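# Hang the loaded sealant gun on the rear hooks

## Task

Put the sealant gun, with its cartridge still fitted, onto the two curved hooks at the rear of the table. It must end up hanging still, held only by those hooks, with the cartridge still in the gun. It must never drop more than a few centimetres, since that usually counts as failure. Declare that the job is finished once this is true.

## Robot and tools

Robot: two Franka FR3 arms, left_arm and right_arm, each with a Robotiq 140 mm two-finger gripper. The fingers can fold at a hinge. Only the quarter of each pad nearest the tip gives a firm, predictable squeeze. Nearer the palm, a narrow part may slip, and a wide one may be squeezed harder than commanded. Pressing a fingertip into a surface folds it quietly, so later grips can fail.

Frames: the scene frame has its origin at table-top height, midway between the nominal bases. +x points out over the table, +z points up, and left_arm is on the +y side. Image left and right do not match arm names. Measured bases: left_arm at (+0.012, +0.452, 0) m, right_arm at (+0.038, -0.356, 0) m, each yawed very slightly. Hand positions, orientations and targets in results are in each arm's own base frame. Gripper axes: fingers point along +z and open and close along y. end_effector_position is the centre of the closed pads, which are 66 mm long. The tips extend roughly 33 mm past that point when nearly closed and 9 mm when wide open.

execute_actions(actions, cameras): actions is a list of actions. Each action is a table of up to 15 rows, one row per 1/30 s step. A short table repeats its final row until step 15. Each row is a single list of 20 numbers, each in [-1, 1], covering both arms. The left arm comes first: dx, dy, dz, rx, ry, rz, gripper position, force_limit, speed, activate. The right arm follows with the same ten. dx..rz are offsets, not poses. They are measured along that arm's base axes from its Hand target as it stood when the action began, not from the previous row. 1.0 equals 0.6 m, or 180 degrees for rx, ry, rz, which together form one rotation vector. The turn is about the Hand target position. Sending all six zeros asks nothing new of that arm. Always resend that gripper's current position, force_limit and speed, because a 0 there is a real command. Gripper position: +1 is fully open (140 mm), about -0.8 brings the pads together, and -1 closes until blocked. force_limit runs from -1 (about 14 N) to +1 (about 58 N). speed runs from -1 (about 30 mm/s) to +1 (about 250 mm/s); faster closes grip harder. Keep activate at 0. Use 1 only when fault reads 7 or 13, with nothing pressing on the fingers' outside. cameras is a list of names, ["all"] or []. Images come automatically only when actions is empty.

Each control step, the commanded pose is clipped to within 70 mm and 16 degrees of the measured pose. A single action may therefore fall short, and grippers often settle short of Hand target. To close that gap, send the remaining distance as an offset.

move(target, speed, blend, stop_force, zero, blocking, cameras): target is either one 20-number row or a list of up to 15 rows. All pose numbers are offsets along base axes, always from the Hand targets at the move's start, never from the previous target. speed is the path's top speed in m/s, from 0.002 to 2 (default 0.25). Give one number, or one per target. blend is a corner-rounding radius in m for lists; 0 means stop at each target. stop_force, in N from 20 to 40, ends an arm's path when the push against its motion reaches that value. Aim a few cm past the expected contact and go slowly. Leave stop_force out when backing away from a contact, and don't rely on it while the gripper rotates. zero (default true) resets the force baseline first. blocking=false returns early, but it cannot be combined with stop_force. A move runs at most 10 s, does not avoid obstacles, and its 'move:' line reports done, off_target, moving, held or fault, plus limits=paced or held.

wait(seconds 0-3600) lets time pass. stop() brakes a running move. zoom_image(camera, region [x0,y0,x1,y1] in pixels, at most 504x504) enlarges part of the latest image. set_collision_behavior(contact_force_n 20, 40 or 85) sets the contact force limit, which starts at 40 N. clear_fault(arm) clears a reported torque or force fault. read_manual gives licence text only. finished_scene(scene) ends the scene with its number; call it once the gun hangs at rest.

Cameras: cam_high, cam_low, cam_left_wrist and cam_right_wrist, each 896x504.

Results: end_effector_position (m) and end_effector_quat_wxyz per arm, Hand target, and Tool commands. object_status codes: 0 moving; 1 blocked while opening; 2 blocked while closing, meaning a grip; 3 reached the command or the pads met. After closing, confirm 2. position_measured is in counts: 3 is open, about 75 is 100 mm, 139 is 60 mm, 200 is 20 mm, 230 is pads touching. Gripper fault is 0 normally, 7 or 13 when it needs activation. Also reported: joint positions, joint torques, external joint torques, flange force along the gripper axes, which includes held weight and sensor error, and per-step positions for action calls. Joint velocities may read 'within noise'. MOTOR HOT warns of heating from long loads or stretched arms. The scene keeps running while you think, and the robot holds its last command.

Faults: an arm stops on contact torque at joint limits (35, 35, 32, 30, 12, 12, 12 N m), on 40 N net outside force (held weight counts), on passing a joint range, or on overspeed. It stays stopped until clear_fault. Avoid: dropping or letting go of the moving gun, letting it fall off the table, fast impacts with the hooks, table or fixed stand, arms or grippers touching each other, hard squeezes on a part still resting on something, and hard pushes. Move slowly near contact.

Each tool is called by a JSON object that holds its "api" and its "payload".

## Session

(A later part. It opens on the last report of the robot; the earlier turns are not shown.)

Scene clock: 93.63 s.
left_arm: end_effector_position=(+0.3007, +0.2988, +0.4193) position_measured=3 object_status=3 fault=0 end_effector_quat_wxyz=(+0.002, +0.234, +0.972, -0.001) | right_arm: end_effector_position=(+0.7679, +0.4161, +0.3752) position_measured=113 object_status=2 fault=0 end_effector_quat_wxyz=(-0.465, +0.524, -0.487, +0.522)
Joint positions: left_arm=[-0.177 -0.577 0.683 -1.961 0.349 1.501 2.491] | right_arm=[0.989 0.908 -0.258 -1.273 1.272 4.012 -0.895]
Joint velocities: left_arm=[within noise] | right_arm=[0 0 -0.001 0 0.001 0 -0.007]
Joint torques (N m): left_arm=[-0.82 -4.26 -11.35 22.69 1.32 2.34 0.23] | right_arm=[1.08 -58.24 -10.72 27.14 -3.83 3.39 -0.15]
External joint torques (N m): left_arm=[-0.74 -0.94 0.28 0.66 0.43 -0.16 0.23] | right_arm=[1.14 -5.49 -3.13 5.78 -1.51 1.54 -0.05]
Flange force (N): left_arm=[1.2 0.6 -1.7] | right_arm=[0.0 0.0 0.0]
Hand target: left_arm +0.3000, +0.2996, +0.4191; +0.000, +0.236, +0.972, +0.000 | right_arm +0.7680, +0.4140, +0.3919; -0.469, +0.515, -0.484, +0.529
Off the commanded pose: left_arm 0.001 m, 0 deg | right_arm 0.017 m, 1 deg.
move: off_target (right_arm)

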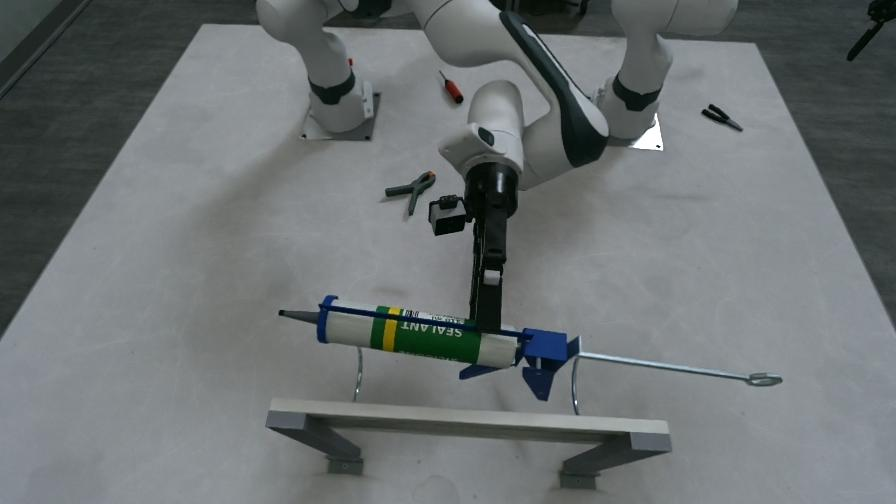

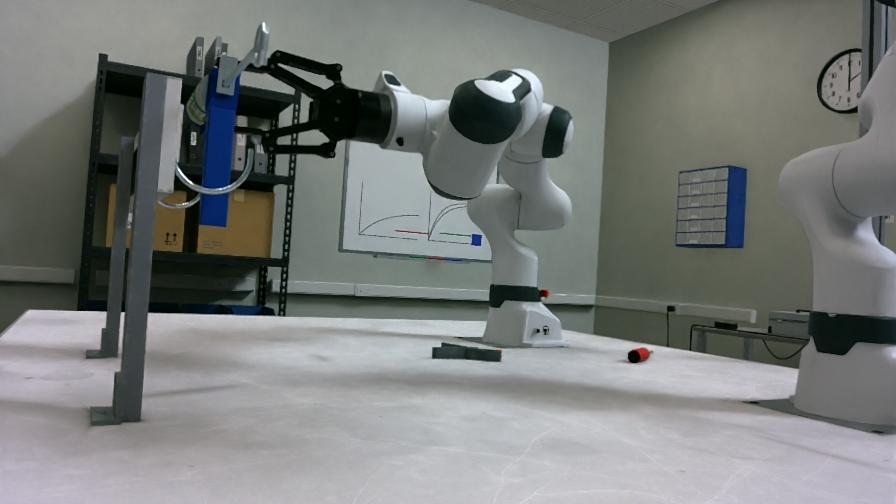

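{"api": "move", "payload": {"target": [[0,0,0,0,0,0,1,1,-0.6,0,0,-0.0367,0,0,0,0.0144,-0.98,1,-1,0],[0,0,0,0,0,0,1,1,-0.6,0,0.043,-0.0367,0,0,0,0.0144,-0.98,1,-1,0],[0,0,0,0,0,0,1,1,-0.6,0,0.043,-0.0367,-0.06,0,0,0.0144,-0.98,1,-1,0]], "speed": 0.06, "blend": [0.006,0.006,0], "cameras": ["cam_high","cam_low"]}}

{"api": "zoom_image", "payload": {"camera": "cam_low", "region": [80, 30, 400, 250]}}

{"api": "zoom_image", "payload": {"camera": "cam_high", "region": [240, 230, 740, 504]}}

Scene clock: 106.43 s.
left_arm: end_effector_position=(+0.3007, +0.2988, +0.4193) position_measured=3 object_status=3 fault=0 end_effector_quat_wxyz=(+0.002, +0.234, +0.972, -0.001) | right_arm: end_effector_position=(+0.7936, +0.3945, +0.3360) position_measured=113 object_status=2 fault=0 end_effector_quat_wxyz=(-0.470, +0.540, -0.474, +0.512)
Joint positions: left_arm=[-0.177 -0.577 0.683 -1.961 0.349 1.501 2.491] | right_arm=[0.923 0.92 -0.258 -1.39 1.068 3.985 -0.686]
Joint velocities: left_arm=[within noise] | right_arm=[0 -0.001 0 -0.001 0.001 0.001 0.006]
Joint torques (N m): left_arm=[-0.79 -4.36 -11.32 22.67 1.34 2.34 0.23] | right_arm=[0.14 -58.82 -10.22 26.14 -3.37 4.63 0.15]
External joint torques (N m): left_arm=[-0.67 -1.07 0.39 0.6 0.44 -0.16 0.23] | right_arm=[0.25 -6.29 -2.57 5.17 -1.77 2.39 0.25]
Flange force (N): left_arm=[1.6 0.2 -1.3] | right_arm=[-1.3 -7.0 2.7]
Hand target: left_arm +0.3000, +0.2996, +0.4191; +0.000, +0.236, +0.972, +0.000 | right_arm +0.7938, +0.3920, +0.3559; -0.481, +0.526, -0.472, +0.518
Off the commanded pose: left_arm 0.001 m, 0 deg | right_arm 0.020 m, 2 deg.
move: off_target (right_arm)

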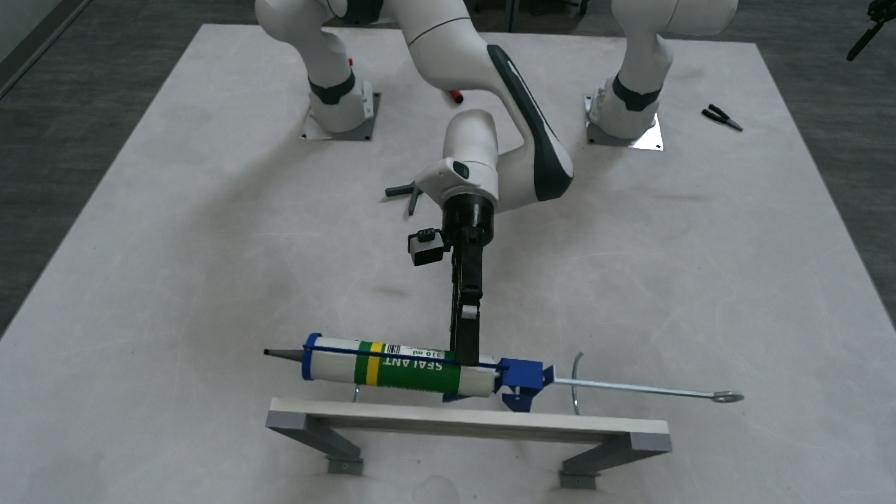

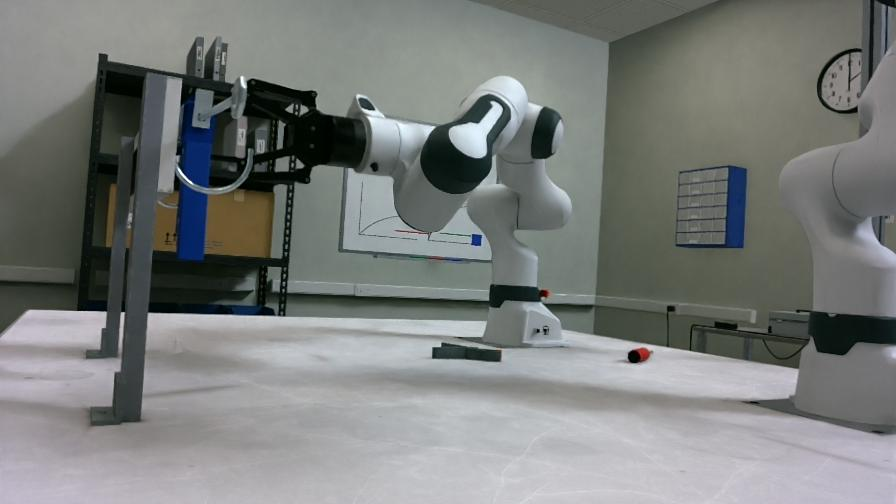

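Scaled by 1.575 from the camera's image (finer frame: 1280x720).

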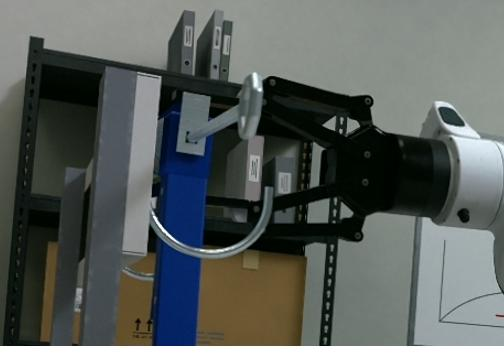

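Scaled by 1.008 from the camera's image (finer frame: 1280x720).

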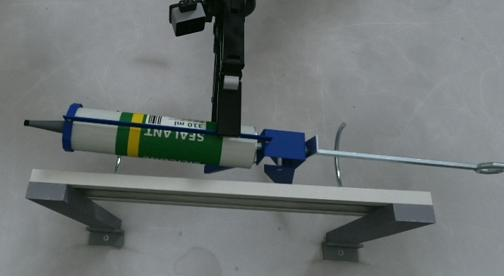

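{"api": "move", "payload": {"target": [[0,0,0,0,0,0,1,1,-0.6,0,-0.005,0,-0.08,0,0,0.0055,-0.98,1,-1,0],[0,0,0,0,0,0,1,1,-0.6,0,-0.005,0,-0.105,0,0,0.0055,-0.98,1,-1,0]], "speed": [0.06,0.025], "blend": [0.003,0], "cameras": ["cam_high","cam_low","cam_right_wrist"]}}

{"api": "zoom_image", "payload": {"camera": "cam_low", "region": [100, 80, 300, 220]}}

{"api": "zoom_image", "payload": {"camera": "cam_high", "region": [240, 300, 740, 504]}}

Scene clock: 113.27 s.
left_arm: end_effector_position=(+0.3007, +0.2988, +0.4193) position_measured=3 object_status=3 fault=0 end_effector_quat_wxyz=(+0.002, +0.234, +0.972, -0.001) | right_arm: end_effector_position=(+0.7899, +0.3925, +0.2718) position_measured=113 object_status=2 fault=0 end_effector_quat_wxyz=(-0.473, +0.545, -0.471, +0.508)
Joint positions: left_arm=[-0.177 -0.577 0.683 -1.961 0.349 1.501 2.491] | right_arm=[0.902 1.012 -0.242 -1.42 0.972 4.044 -0.543]
Joint velocities: left_arm=[within noise] | right_arm=[0 -0.001 0.001 -0.001 0 0.001 0.006]
Joint torques (N m): left_arm=[-0.8 -4.35 -11.33 22.72 1.34 2.35 0.22] | right_arm=[0.53 -59.02 -10.27 25.65 -2.58 5.03 0.35]
External joint torques (N m): left_arm=[-0.87 -0.9 0.12 0.65 0.43 -0.13 0.22] | right_arm=[0.59 -6.19 -2.7 5.79 -1.44 2.61 0.45]
Flange force (N): left_arm=[1.0 0.4 -1.7] | right_arm=[-4.9 -6.1 6.3]
Hand target: left_arm +0.3000, +0.2996, +0.4191; +0.000, +0.236, +0.972, +0.000 | right_arm +0.7908, +0.3920, +0.2929; -0.485, +0.530, -0.468, +0.514
Off the commanded pose: left_arm 0.001 m, 0 deg | right_arm 0.021 m, 2 deg.
move: off_target (right_arm)

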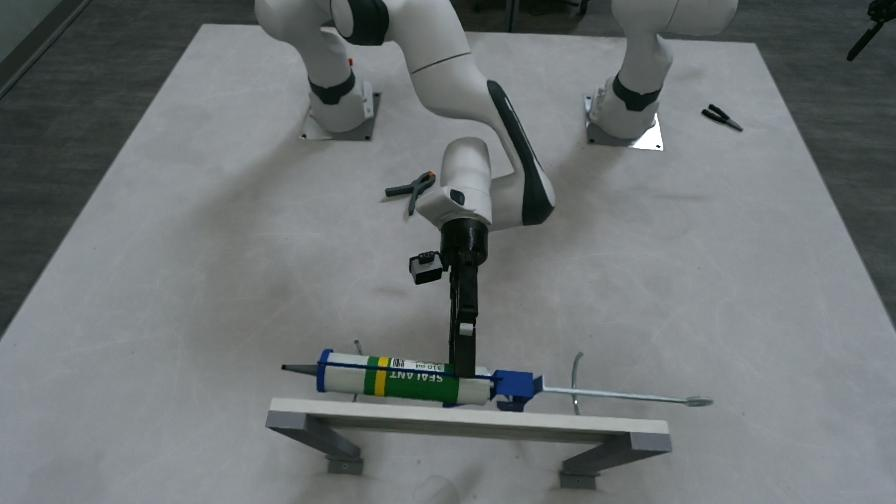

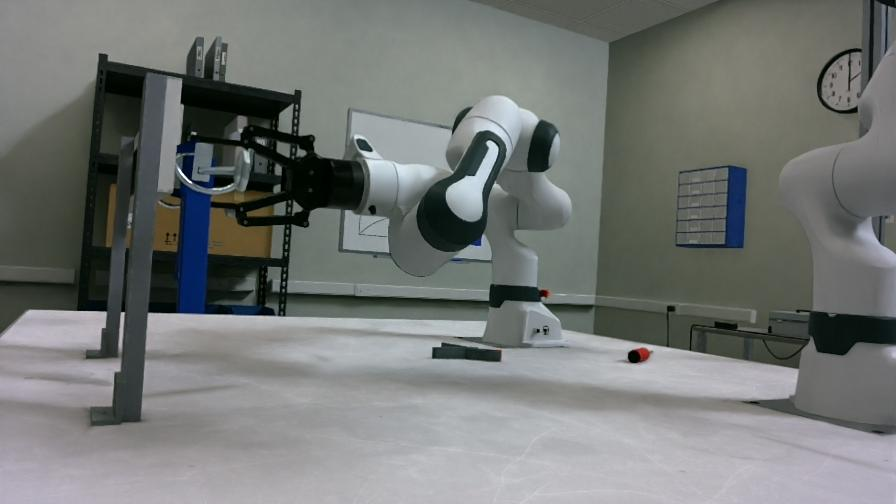

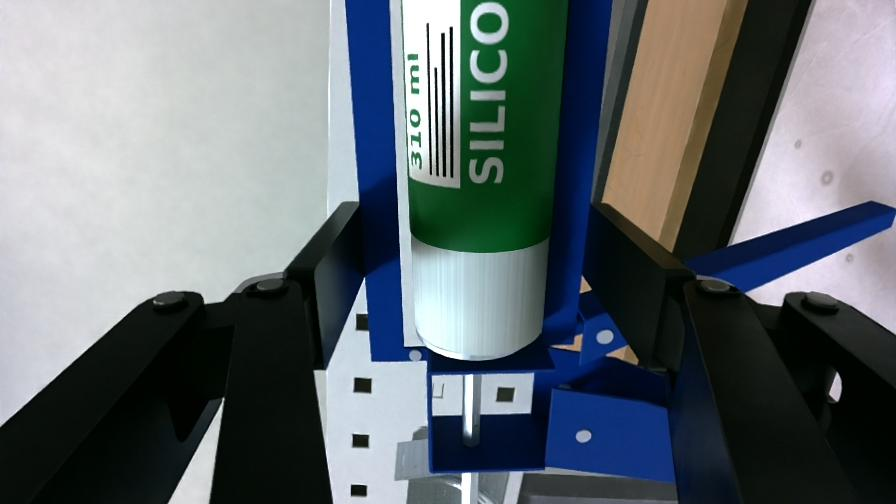

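Scaled by 2.520 from the camera's image (finer frame: 1280x720).

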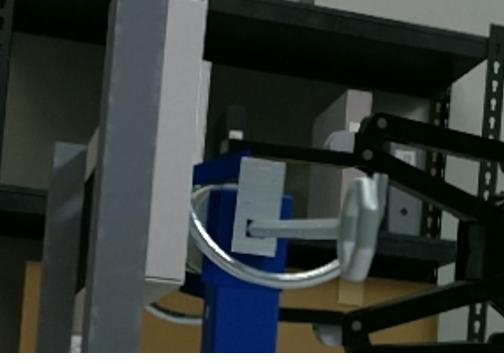

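Scaled by 1.008 from the camera's image (finer frame: 1280x720).

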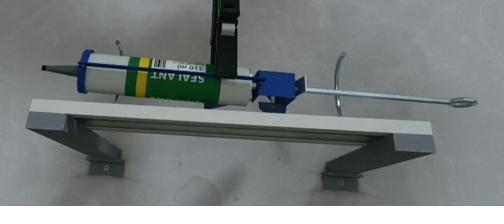

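{"api": "move", "payload": {"target": [[0,0,0,0,0,0,1,1,-0.6,0,0.0035,0,0,0,0,0.0067,-0.98,1,-1,0],[0,0,0,0,0,0,1,1,-0.6,0,0.0035,0,-0.02,0,0,0.0067,-0.98,1,-1,0]], "speed": 0.025, "blend": [0.002,0], "cameras": ["cam_high","cam_low"]}}

{"api": "zoom_image", "payload": {"camera": "cam_low", "region": [100, 80, 300, 220]}}

{"api": "zoom_image", "payload": {"camera": "cam_high", "region": [260, 320, 460, 460]}}

Scene clock: 123.43 s.
left_arm: end_effector_position=(+0.3007, +0.2988, +0.4193) position_measured=3 object_status=3 fault=0 end_effector_quat_wxyz=(+0.002, +0.234, +0.972, -0.001) | right_arm: end_effector_position=(+0.7919, +0.3923, +0.2603) position_measured=113 object_status=2 fault=0 end_effector_quat_wxyz=(-0.478, +0.550, -0.465, +0.503)
Joint positions: left_arm=[-0.177 -0.577 0.683 -1.961 0.349 1.501 2.491] | right_arm=[0.889 1.025 -0.242 -1.439 0.916 4.05 -0.49]
Joint velocities: left_arm=[within noise] | right_arm=[0.001 -0.001 -0.001 0 0 0.002 0.005]
Joint torques (N m): left_arm=[-0.81 -4.29 -11.33 22.75 1.33 2.33 0.24] | right_arm=[0.44 -58.9 -9.96 25.35 -2.19 4.92 0.37]
External joint torques (N m): left_arm=[-0.63 -1.1 0.4 0.79 0.45 -0.16 0.24] | right_arm=[0.62 -5.96 -2.32 5.64 -1.25 2.44 0.46]
Flange force (N): left_arm=[1.5 0.7 -1.9] | right_arm=[-4.8 -5.7 6.6]
Hand target: left_arm +0.3000, +0.2996, +0.4191; +0.000, +0.236, +0.972, +0.000 | right_arm +0.7929, +0.3920, +0.2809; -0.491, +0.535, -0.462, +0.509
Off the commanded pose: left_arm 0.001 m, 0 deg | right_arm 0.021 m, 2 deg.
move: off_target (right_arm)

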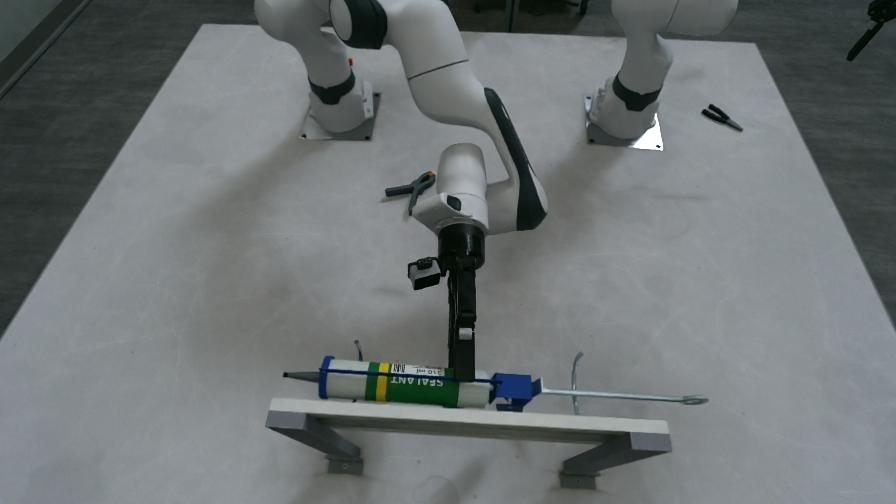

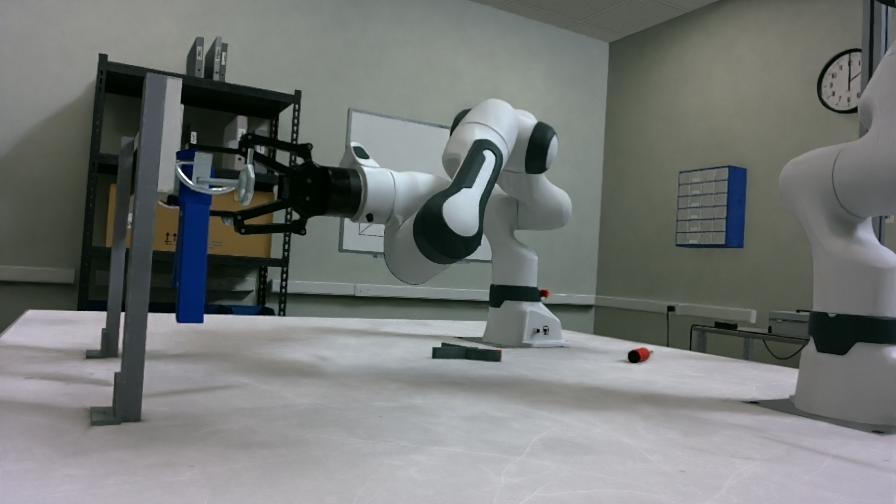

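Scaled by 2.520 from the camera's image (finer frame: 1280x720).

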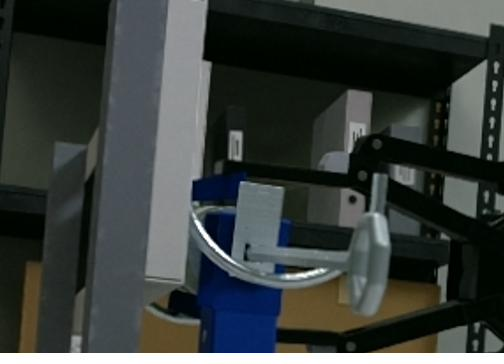

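Scaled by 2.520 from the camera's image (finer frame: 1280x720).

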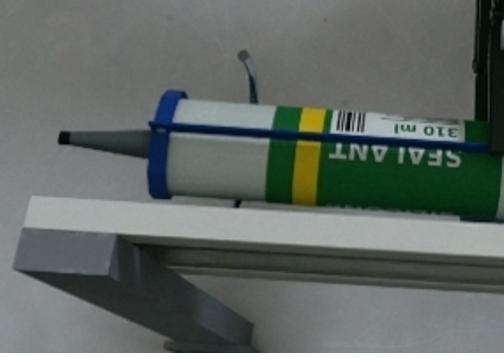

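{"api": "move", "payload": {"target": [[0,0,0,0,0,0,1,1,-0.6,0,0,0,-0.018,-0.004,0,0,-0.98,1,-1,0],[0,0,0,0,0,0,1,1,-0.6,0,0,0,-0.028,-0.008,0,0,-0.98,1,-1,0]], "speed": 0.02, "blend": [0.001,0], "cameras": ["cam_low"]}}

{"api": "zoom_image", "payload": {"camera": "cam_low", "region": [100, 80, 300, 220]}}

Scene clock: 126.63 s.
left_arm: end_effector_position=(+0.3007, +0.2988, +0.4193) position_measured=3 object_status=3 fault=0 end_effector_quat_wxyz=(+0.002, +0.234, +0.972, -0.001) | right_arm: end_effector_position=(+0.7920, +0.3926, +0.2573) position_measured=113 object_status=2 fault=0 end_effector_quat_wxyz=(-0.479, +0.547, -0.456, +0.513)
Joint positions: left_arm=[-0.177 -0.577 0.683 -1.961 0.349 1.501 2.491] | right_arm=[0.889 1.054 -0.247 -1.417 0.911 4.071 -0.49]
Joint velocities: left_arm=[within noise] | right_arm=[0 0.002 0 0.003 0.001 0.003 0]
Joint torques (N m): left_arm=[-0.75 -4.35 -11.3 22.68 1.33 2.34 0.22] | right_arm=[0.03 -52.83 -8.2 21.77 -1.22 3.01 0.27]
External joint torques (N m): left_arm=[-0.64 -1.13 0.29 0.75 0.44 -0.14 0.22] | right_arm=[0.41 0.25 -0.32 2.25 -0.34 0.58 0.37]
Flange force (N): left_arm=[1.5 0.2 -1.7] | right_arm=[-8.4 2.8 9.7]
Hand target: left_arm +0.3000, +0.2996, +0.4191; +0.000, +0.236, +0.972, +0.000 | right_arm +0.7929, +0.3920, +0.2641; -0.484, +0.541, -0.456, +0.515
Off the commanded pose: left_arm 0.001 m, 0 deg | right_arm 0.007 m, 1 deg.
move: off_target (right_arm)

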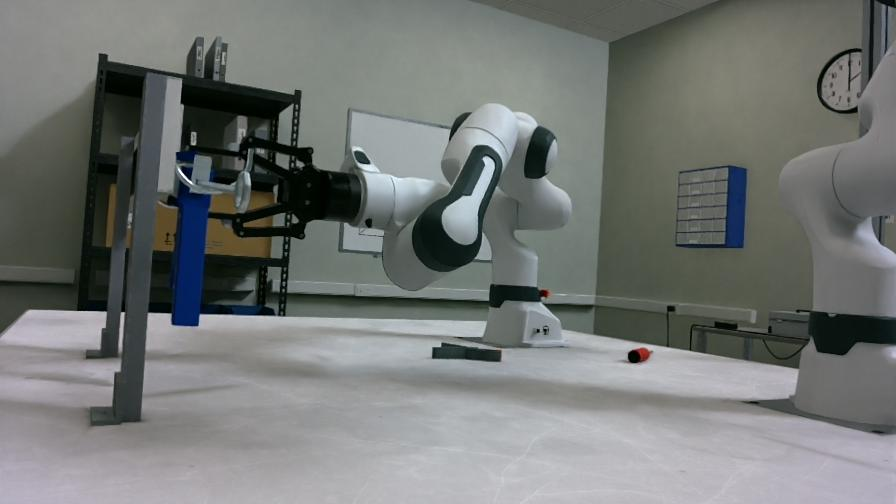

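Scaled by 2.520 from the camera's image (finer frame: 1280x720).

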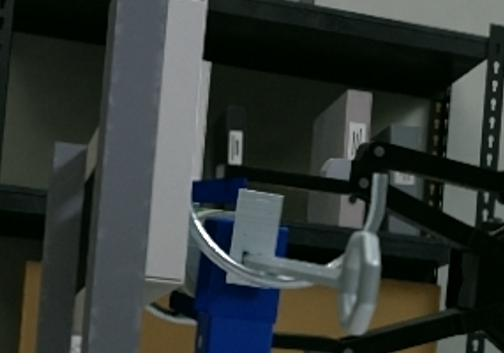

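{"api": "execute_actions", "payload": {"actions": [[[0,0,0,0,0,0,1,1,-0.6,0,0,0,0,0,0,0,0.2,0,-1,0]],[[0,0,0,0,0,0,1,1,-0.6,0,0,0,0,0,0,0,0.2,0,-1,0]]], "cameras": ["all"]}}

Scene clock: 129.43 s.
left_arm: end_effector_position=(+0.3007, +0.2988, +0.4193) position_measured=3 object_status=3 fault=0 end_effector_quat_wxyz=(+0.002, +0.234, +0.972, -0.001) | right_arm: end_effector_position=(+0.7922, +0.3926, +0.2585) position_measured=104 object_status=3 fault=0 end_effector_quat_wxyz=(-0.480, +0.546, -0.456, +0.513)
Joint positions: left_arm=[-0.177 -0.577 0.683 -1.961 0.349 1.501 2.491] | right_arm=[0.889 1.054 -0.247 -1.415 0.911 4.073 -0.49]
Joint torques (N m): left_arm=[-0.79 -4.34 -11.3 22.74 1.36 2.32 0.24] | right_arm=[0 -53.78 -8.14 21.31 -1.23 2.88 0.1]
External joint torques (N m): left_arm=[-0.7 -1.05 0.36 0.69 0.46 -0.17 0.24] | right_arm=[0.12 -0.7 -0.42 1.76 -0.33 0.46 0.2]
External joint torques at the end of the 1st action: left_arm=[-0.72 -1.01 0.21 0.68 0.43 -0.15 0.2] | right_arm=[0.16 -0.86 -0.4 1.84 -0.32 0.48 0.22]
Flange force (N): left_arm=[1.5 0.5 -1.6] | right_arm=[-4.5 0.4 5.7]
Flange force at the end of the 1st action (N): left_arm=[1.3 0.2 -1.7] | right_arm=[-4.4 0.2 5.5]
Hand target: left_arm +0.3000, +0.2996, +0.4191; +0.000, +0.236, +0.972, +0.000 | right_arm +0.7929, +0.3920, +0.2641; -0.484, +0.541, -0.456, +0.515
Off the commanded pose: left_arm 0.001 m, 0 deg | right_arm 0.006 m, 1 deg.
Step readings (end_effector_position of left_arm | right_arm; steps 1 to 15: 1st action; 16 to 30: 2nd action):
0: (+0.3007, +0.2988, +0.4193) | (+0.7920, +0.3926, +0.2573)
1: (+0.3007, +0.2988, +0.4193) | (+0.7920, +0.3926, +0.2573)
2: (+0.3007, +0.2988, +0.4193) | (+0.7920, +0.3926, +0.2573)
4: (+0.3007, +0.2988, +0.4193) | (+0.7920, +0.3926, +0.2573)
8: (+0.3007, +0.2988, +0.4193) | (+0.7921, +0.3926, +0.2584)
15: (+0.3007, +0.2988, +0.4193) | (+0.7922, +0.3926, +0.2585)
16: (+0.3007, +0.2988, +0.4193) | (+0.7922, +0.3926, +0.2585)
17: (+0.3007, +0.2988, +0.4193) | (+0.7922, +0.3926, +0.2585)
19: (+0.3007, +0.2988, +0.4193) | (+0.7922, +0.3926, +0.2585)
23: (+0.3007, +0.2988, +0.4193) | (+0.7922, +0.3926, +0.2585)
30: (+0.3007, +0.2988, +0.4193) | (+0.7922, +0.3926, +0.2585)

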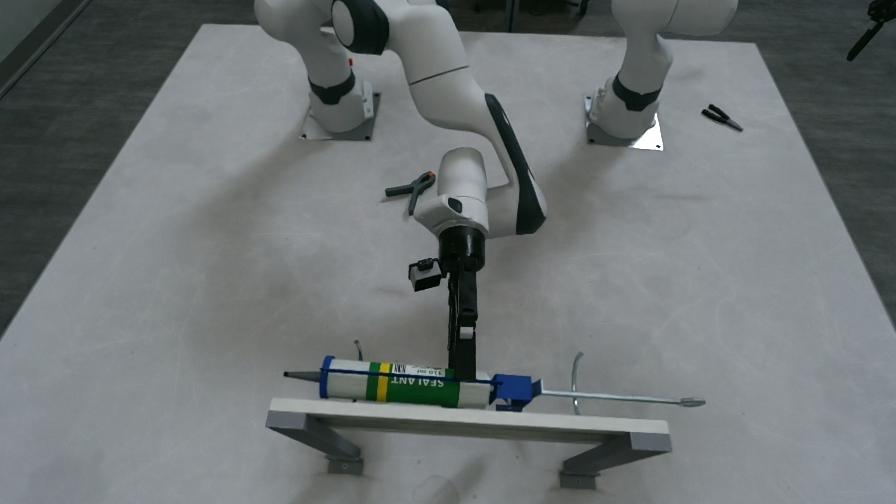

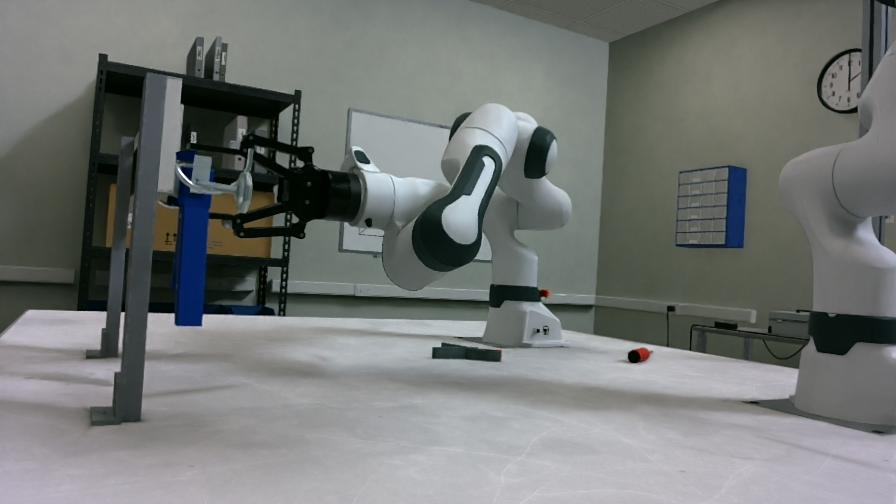

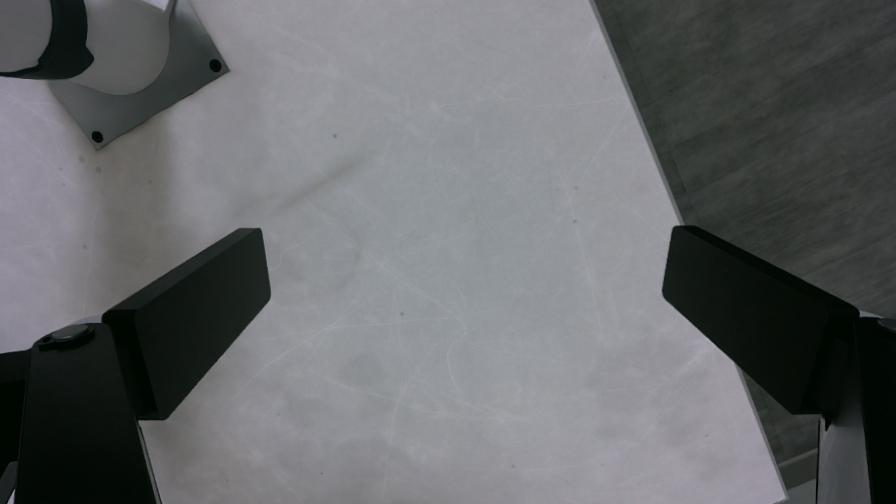

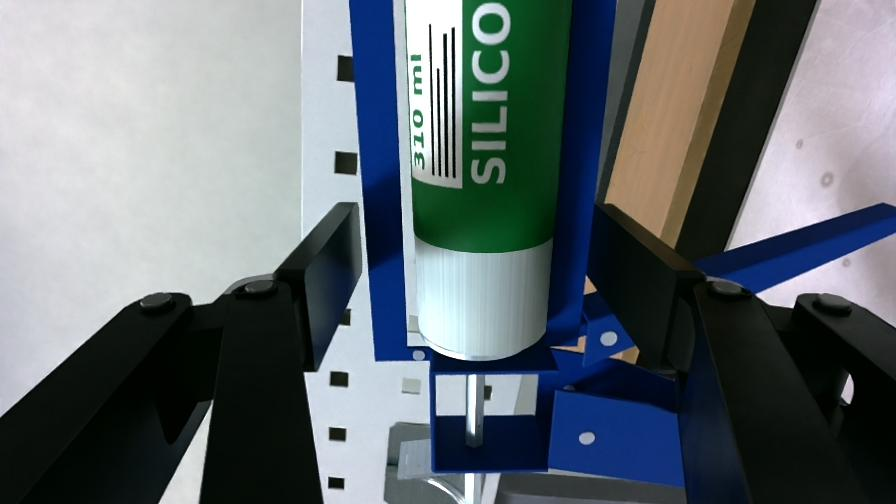

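{"api": "move", "payload": {"target": [[0,0,0,0,0,0,1,1,-0.6,0,0,0,-0.011,0,0,0,0.2,0,-1,0]], "speed": 0.02, "cameras": ["cam_right_wrist"]}}

Scene clock: 131.53 s.
left_arm: end_effector_position=(+0.3007, +0.2988, +0.4193) position_measured=3 object_status=3 fault=0 end_effector_quat_wxyz=(+0.002, +0.234, +0.972, -0.001) | right_arm: end_effector_position=(+0.7927, +0.3918, +0.2564) position_measured=104 object_status=3 fault=0 end_effector_quat_wxyz=(-0.481, +0.544, -0.455, +0.515)
Joint positions: left_arm=[-0.177 -0.577 0.683 -1.961 0.349 1.501 2.491] | right_arm=[0.886 1.066 -0.247 -1.405 0.909 4.079 -0.486]
Joint velocities: left_arm=[within noise] | right_arm=[0 -0.001 0.002 0.003 -0.001 0.005 0.003]
Joint torques (N m): left_arm=[-0.76 -4.35 -11.31 22.72 1.34 2.35 0.23] | right_arm=[0.13 -52.21 -7.51 21.47 -1.25 2.52 0.14]
External joint torques (N m): left_arm=[-0.8 -0.88 0.21 0.62 0.44 -0.14 0.23] | right_arm=[0.2 0.96 0.2 1.96 -0.36 0.11 0.24]
Flange force (N): left_arm=[1.1 0.6 -1.6] | right_arm=[-9.5 3.8 11.3]
Hand target: left_arm +0.3000, +0.2996, +0.4191; +0.000, +0.236, +0.972, +0.000 | right_arm +0.7929, +0.3920, +0.2575; -0.484, +0.541, -0.456, +0.515
Off the commanded pose: left_arm 0.001 m, 0 deg | right_arm 0.001 m, 0 deg.
move: done

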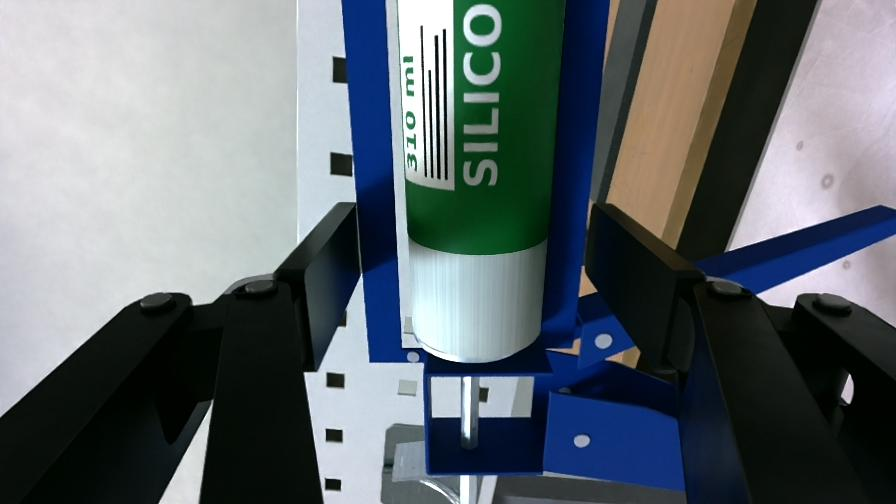

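{"api": "execute_actions", "payload": {"actions": [[[0,0,0,0,0,0,1,1,-0.6,0,0,0,0.003,0,0,0,0.38,0,-1,0]],[[0,0,0,0,0,0,1,1,-0.6,0,0,0,0,0,0,0,0.38,0,-1,0]]], "cameras": ["cam_right_wrist","cam_low"]}}

Scene clock: 136.63 s.
left_arm: end_effector_position=(+0.3007, +0.2988, +0.4193) position_measured=3 object_status=3 fault=0 end_effector_quat_wxyz=(+0.002, +0.234, +0.972, -0.001) | right_arm: end_effector_position=(+0.7927, +0.3918, +0.2567) position_measured=81 object_status=3 fault=0 end_effector_quat_wxyz=(-0.482, +0.543, -0.456, +0.515)
Joint positions: left_arm=[-0.177 -0.577 0.683 -1.961 0.349 1.501 2.491] | right_arm=[0.886 1.066 -0.247 -1.405 0.909 4.08 -0.485]
Joint torques (N m): left_arm=[-0.81 -4.36 -11.31 22.7 1.34 2.34 0.19] | right_arm=[0.33 -52.87 -7.5 19.97 -1.14 2.27 0.07]
External joint torques (N m): left_arm=[-0.74 -1.13 0.24 0.77 0.44 -0.14 0.19] | right_arm=[0.66 0.17 0.33 0.56 -0.28 -0.12 0.16]
External joint torques at the end of the 1st action: left_arm=[-0.71 -1.05 0.3 0.72 0.46 -0.14 0.18] | right_arm=[0.49 0.31 0.21 0.44 -0.27 -0.13 0.18]
Flange force (N): left_arm=[1.4 0.2 -1.8] | right_arm=[-2.4 0.8 2.3]
Flange force at the end of the 1st action (N): left_arm=[1.4 0.4 -1.7] | right_arm=[-2.0 1.1 2.2]
Hand target: left_arm +0.3000, +0.2996, +0.4191; +0.000, +0.236, +0.972, +0.000 | right_arm +0.7929, +0.3920, +0.2593; -0.484, +0.541, -0.456, +0.515
Off the commanded pose: left_arm 0.001 m, 0 deg | right_arm 0.003 m, 0 deg.
Step readings (end_effector_position of left_arm | right_arm; steps 1 to 15: 1st action; 16 to 30: 2nd action):
0: (+0.3007, +0.2988, +0.4193) | (+0.7927, +0.3918, +0.2567)
1: (+0.3007, +0.2988, +0.4193) | (+0.7927, +0.3918, +0.2567)
2: (+0.3007, +0.2988, +0.4193) | (+0.7927, +0.3918, +0.2567)
4: (+0.3007, +0.2988, +0.4193) | (+0.7927, +0.3918, +0.2567)
8: (+0.3007, +0.2988, +0.4193) | (+0.7927, +0.3918, +0.2567)
15: (+0.3007, +0.2988, +0.4193) | (+0.7927, +0.3918, +0.2567)
16: (+0.3007, +0.2988, +0.4193) | (+0.7927, +0.3918, +0.2567)
17: (+0.3007, +0.2988, +0.4193) | (+0.7927, +0.3918, +0.2567)
19: (+0.3007, +0.2988, +0.4193) | (+0.7927, +0.3918, +0.2567)
23: (+0.3007, +0.2988, +0.4193) | (+0.7927, +0.3918, +0.2567)
30: (+0.3007, +0.2988, +0.4193) | (+0.7927, +0.3918, +0.2567)
Images, in order (width x height): cam_low 896x504, cam_right_wrist 896x504.

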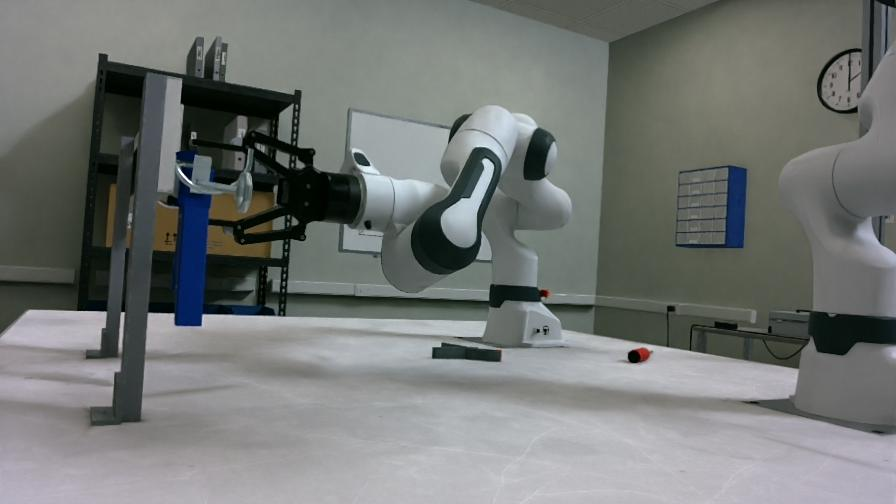

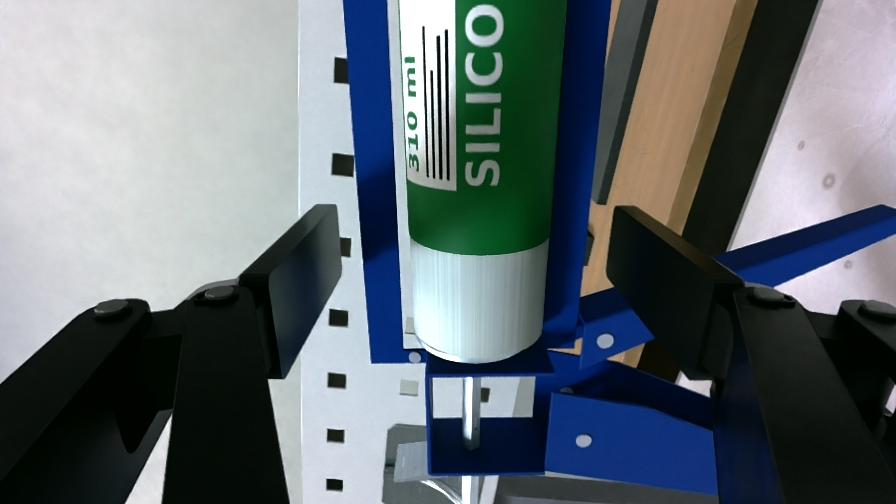

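{"api": "move", "payload": {"target": [[0,0,0,0,0,0,1,1,-0.6,0,0,-0.01,0.001,0,0,0,0.38,0,-1,0],[0,0,0,0,0,0,1,1,-0.6,0,-0.3,-0.026,0.003,0,0,0,0.38,0,-1,0]], "speed": [0.03,0.07], "cameras": ["all"]}}

Scene clock: 145.60 s.
left_arm: end_effector_position=(+0.3007, +0.2988, +0.4193) position_measured=3 object_status=3 fault=0 end_effector_quat_wxyz=(+0.002, +0.234, +0.972, -0.001) | right_arm: end_effector_position=(+0.6135, +0.3778, +0.2594) position_measured=81 object_status=3 fault=0 end_effector_quat_wxyz=(-0.482, +0.546, -0.452, +0.516)
Joint positions: left_arm=[-0.177 -0.577 0.683 -1.961 0.349 1.501 2.491] | right_arm=[1.034 0.747 -0.13 -2.065 0.923 4.432 -0.336]
Joint velocities: left_arm=[within noise] | right_arm=[0 -0.001 0 -0.001 0 0.005 0.005]
Joint torques (N m): left_arm=[-0.77 -4.31 -11.3 22.68 1.35 2.35 0.2] | right_arm=[0.47 -43.17 -3.29 14.24 -0.05 2.5 0.14]
External joint torques (N m): left_arm=[-0.66 -1.02 0.37 0.66 0.46 -0.14 0.2] | right_arm=[0.71 0 0.78 -0.11 0.4 0 0.24]
Flange force (N): left_arm=[1.4 0.4 -1.5] | right_arm=[-1.0 0.0 -2.0]
Hand target: left_arm +0.3000, +0.2996, +0.4191; +0.000, +0.236, +0.972, +0.000 | right_arm +0.6129, +0.3764, +0.2611; -0.484, +0.541, -0.456, +0.515
Off the commanded pose: left_arm 0.001 m, 0 deg | right_arm 0.002 m, 1 deg.
move: done

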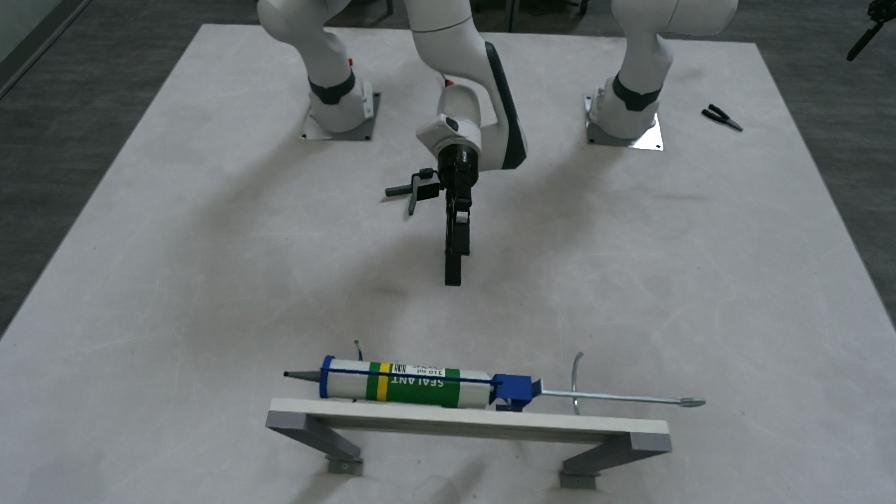

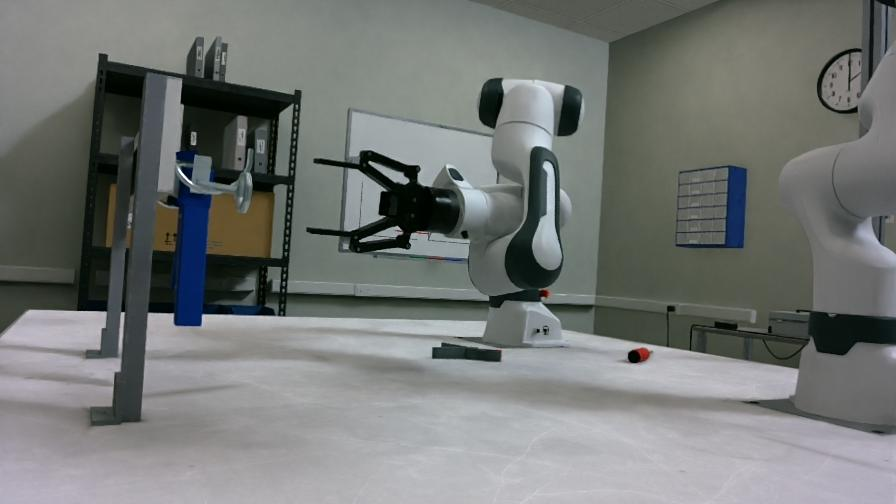

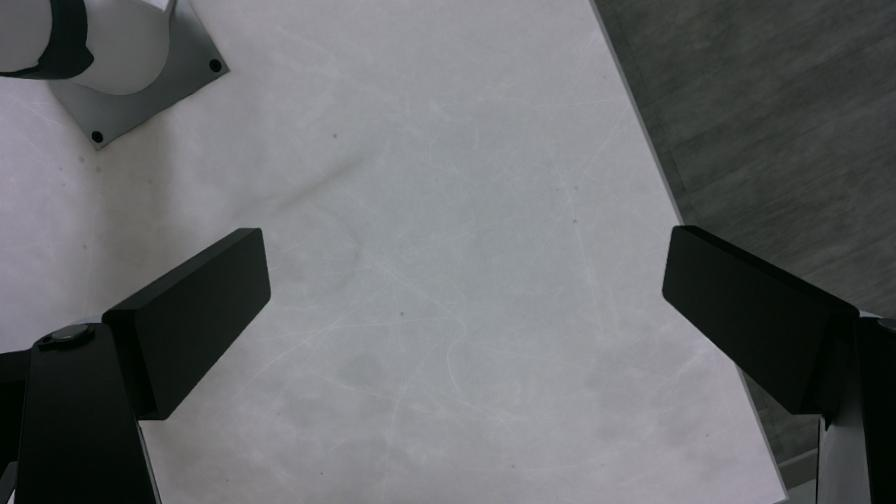

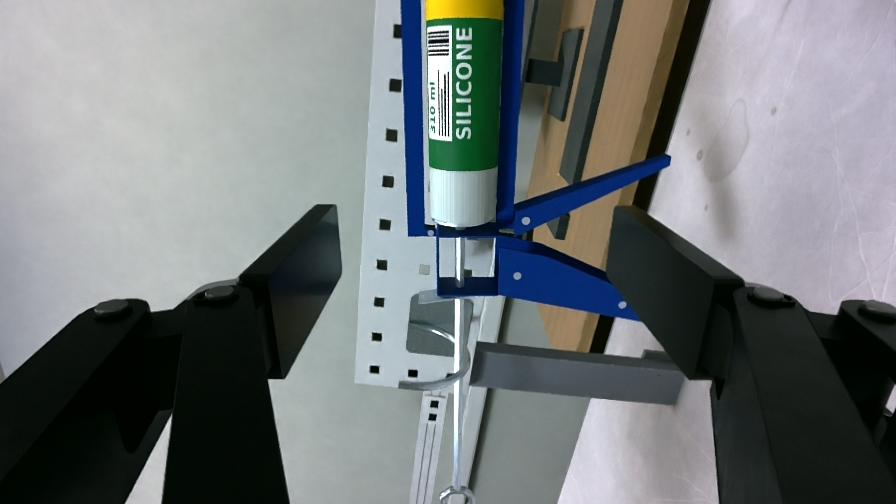

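{"api": "finished_scene", "payload": {"scene": 3}}

The scene is finished: the task was done.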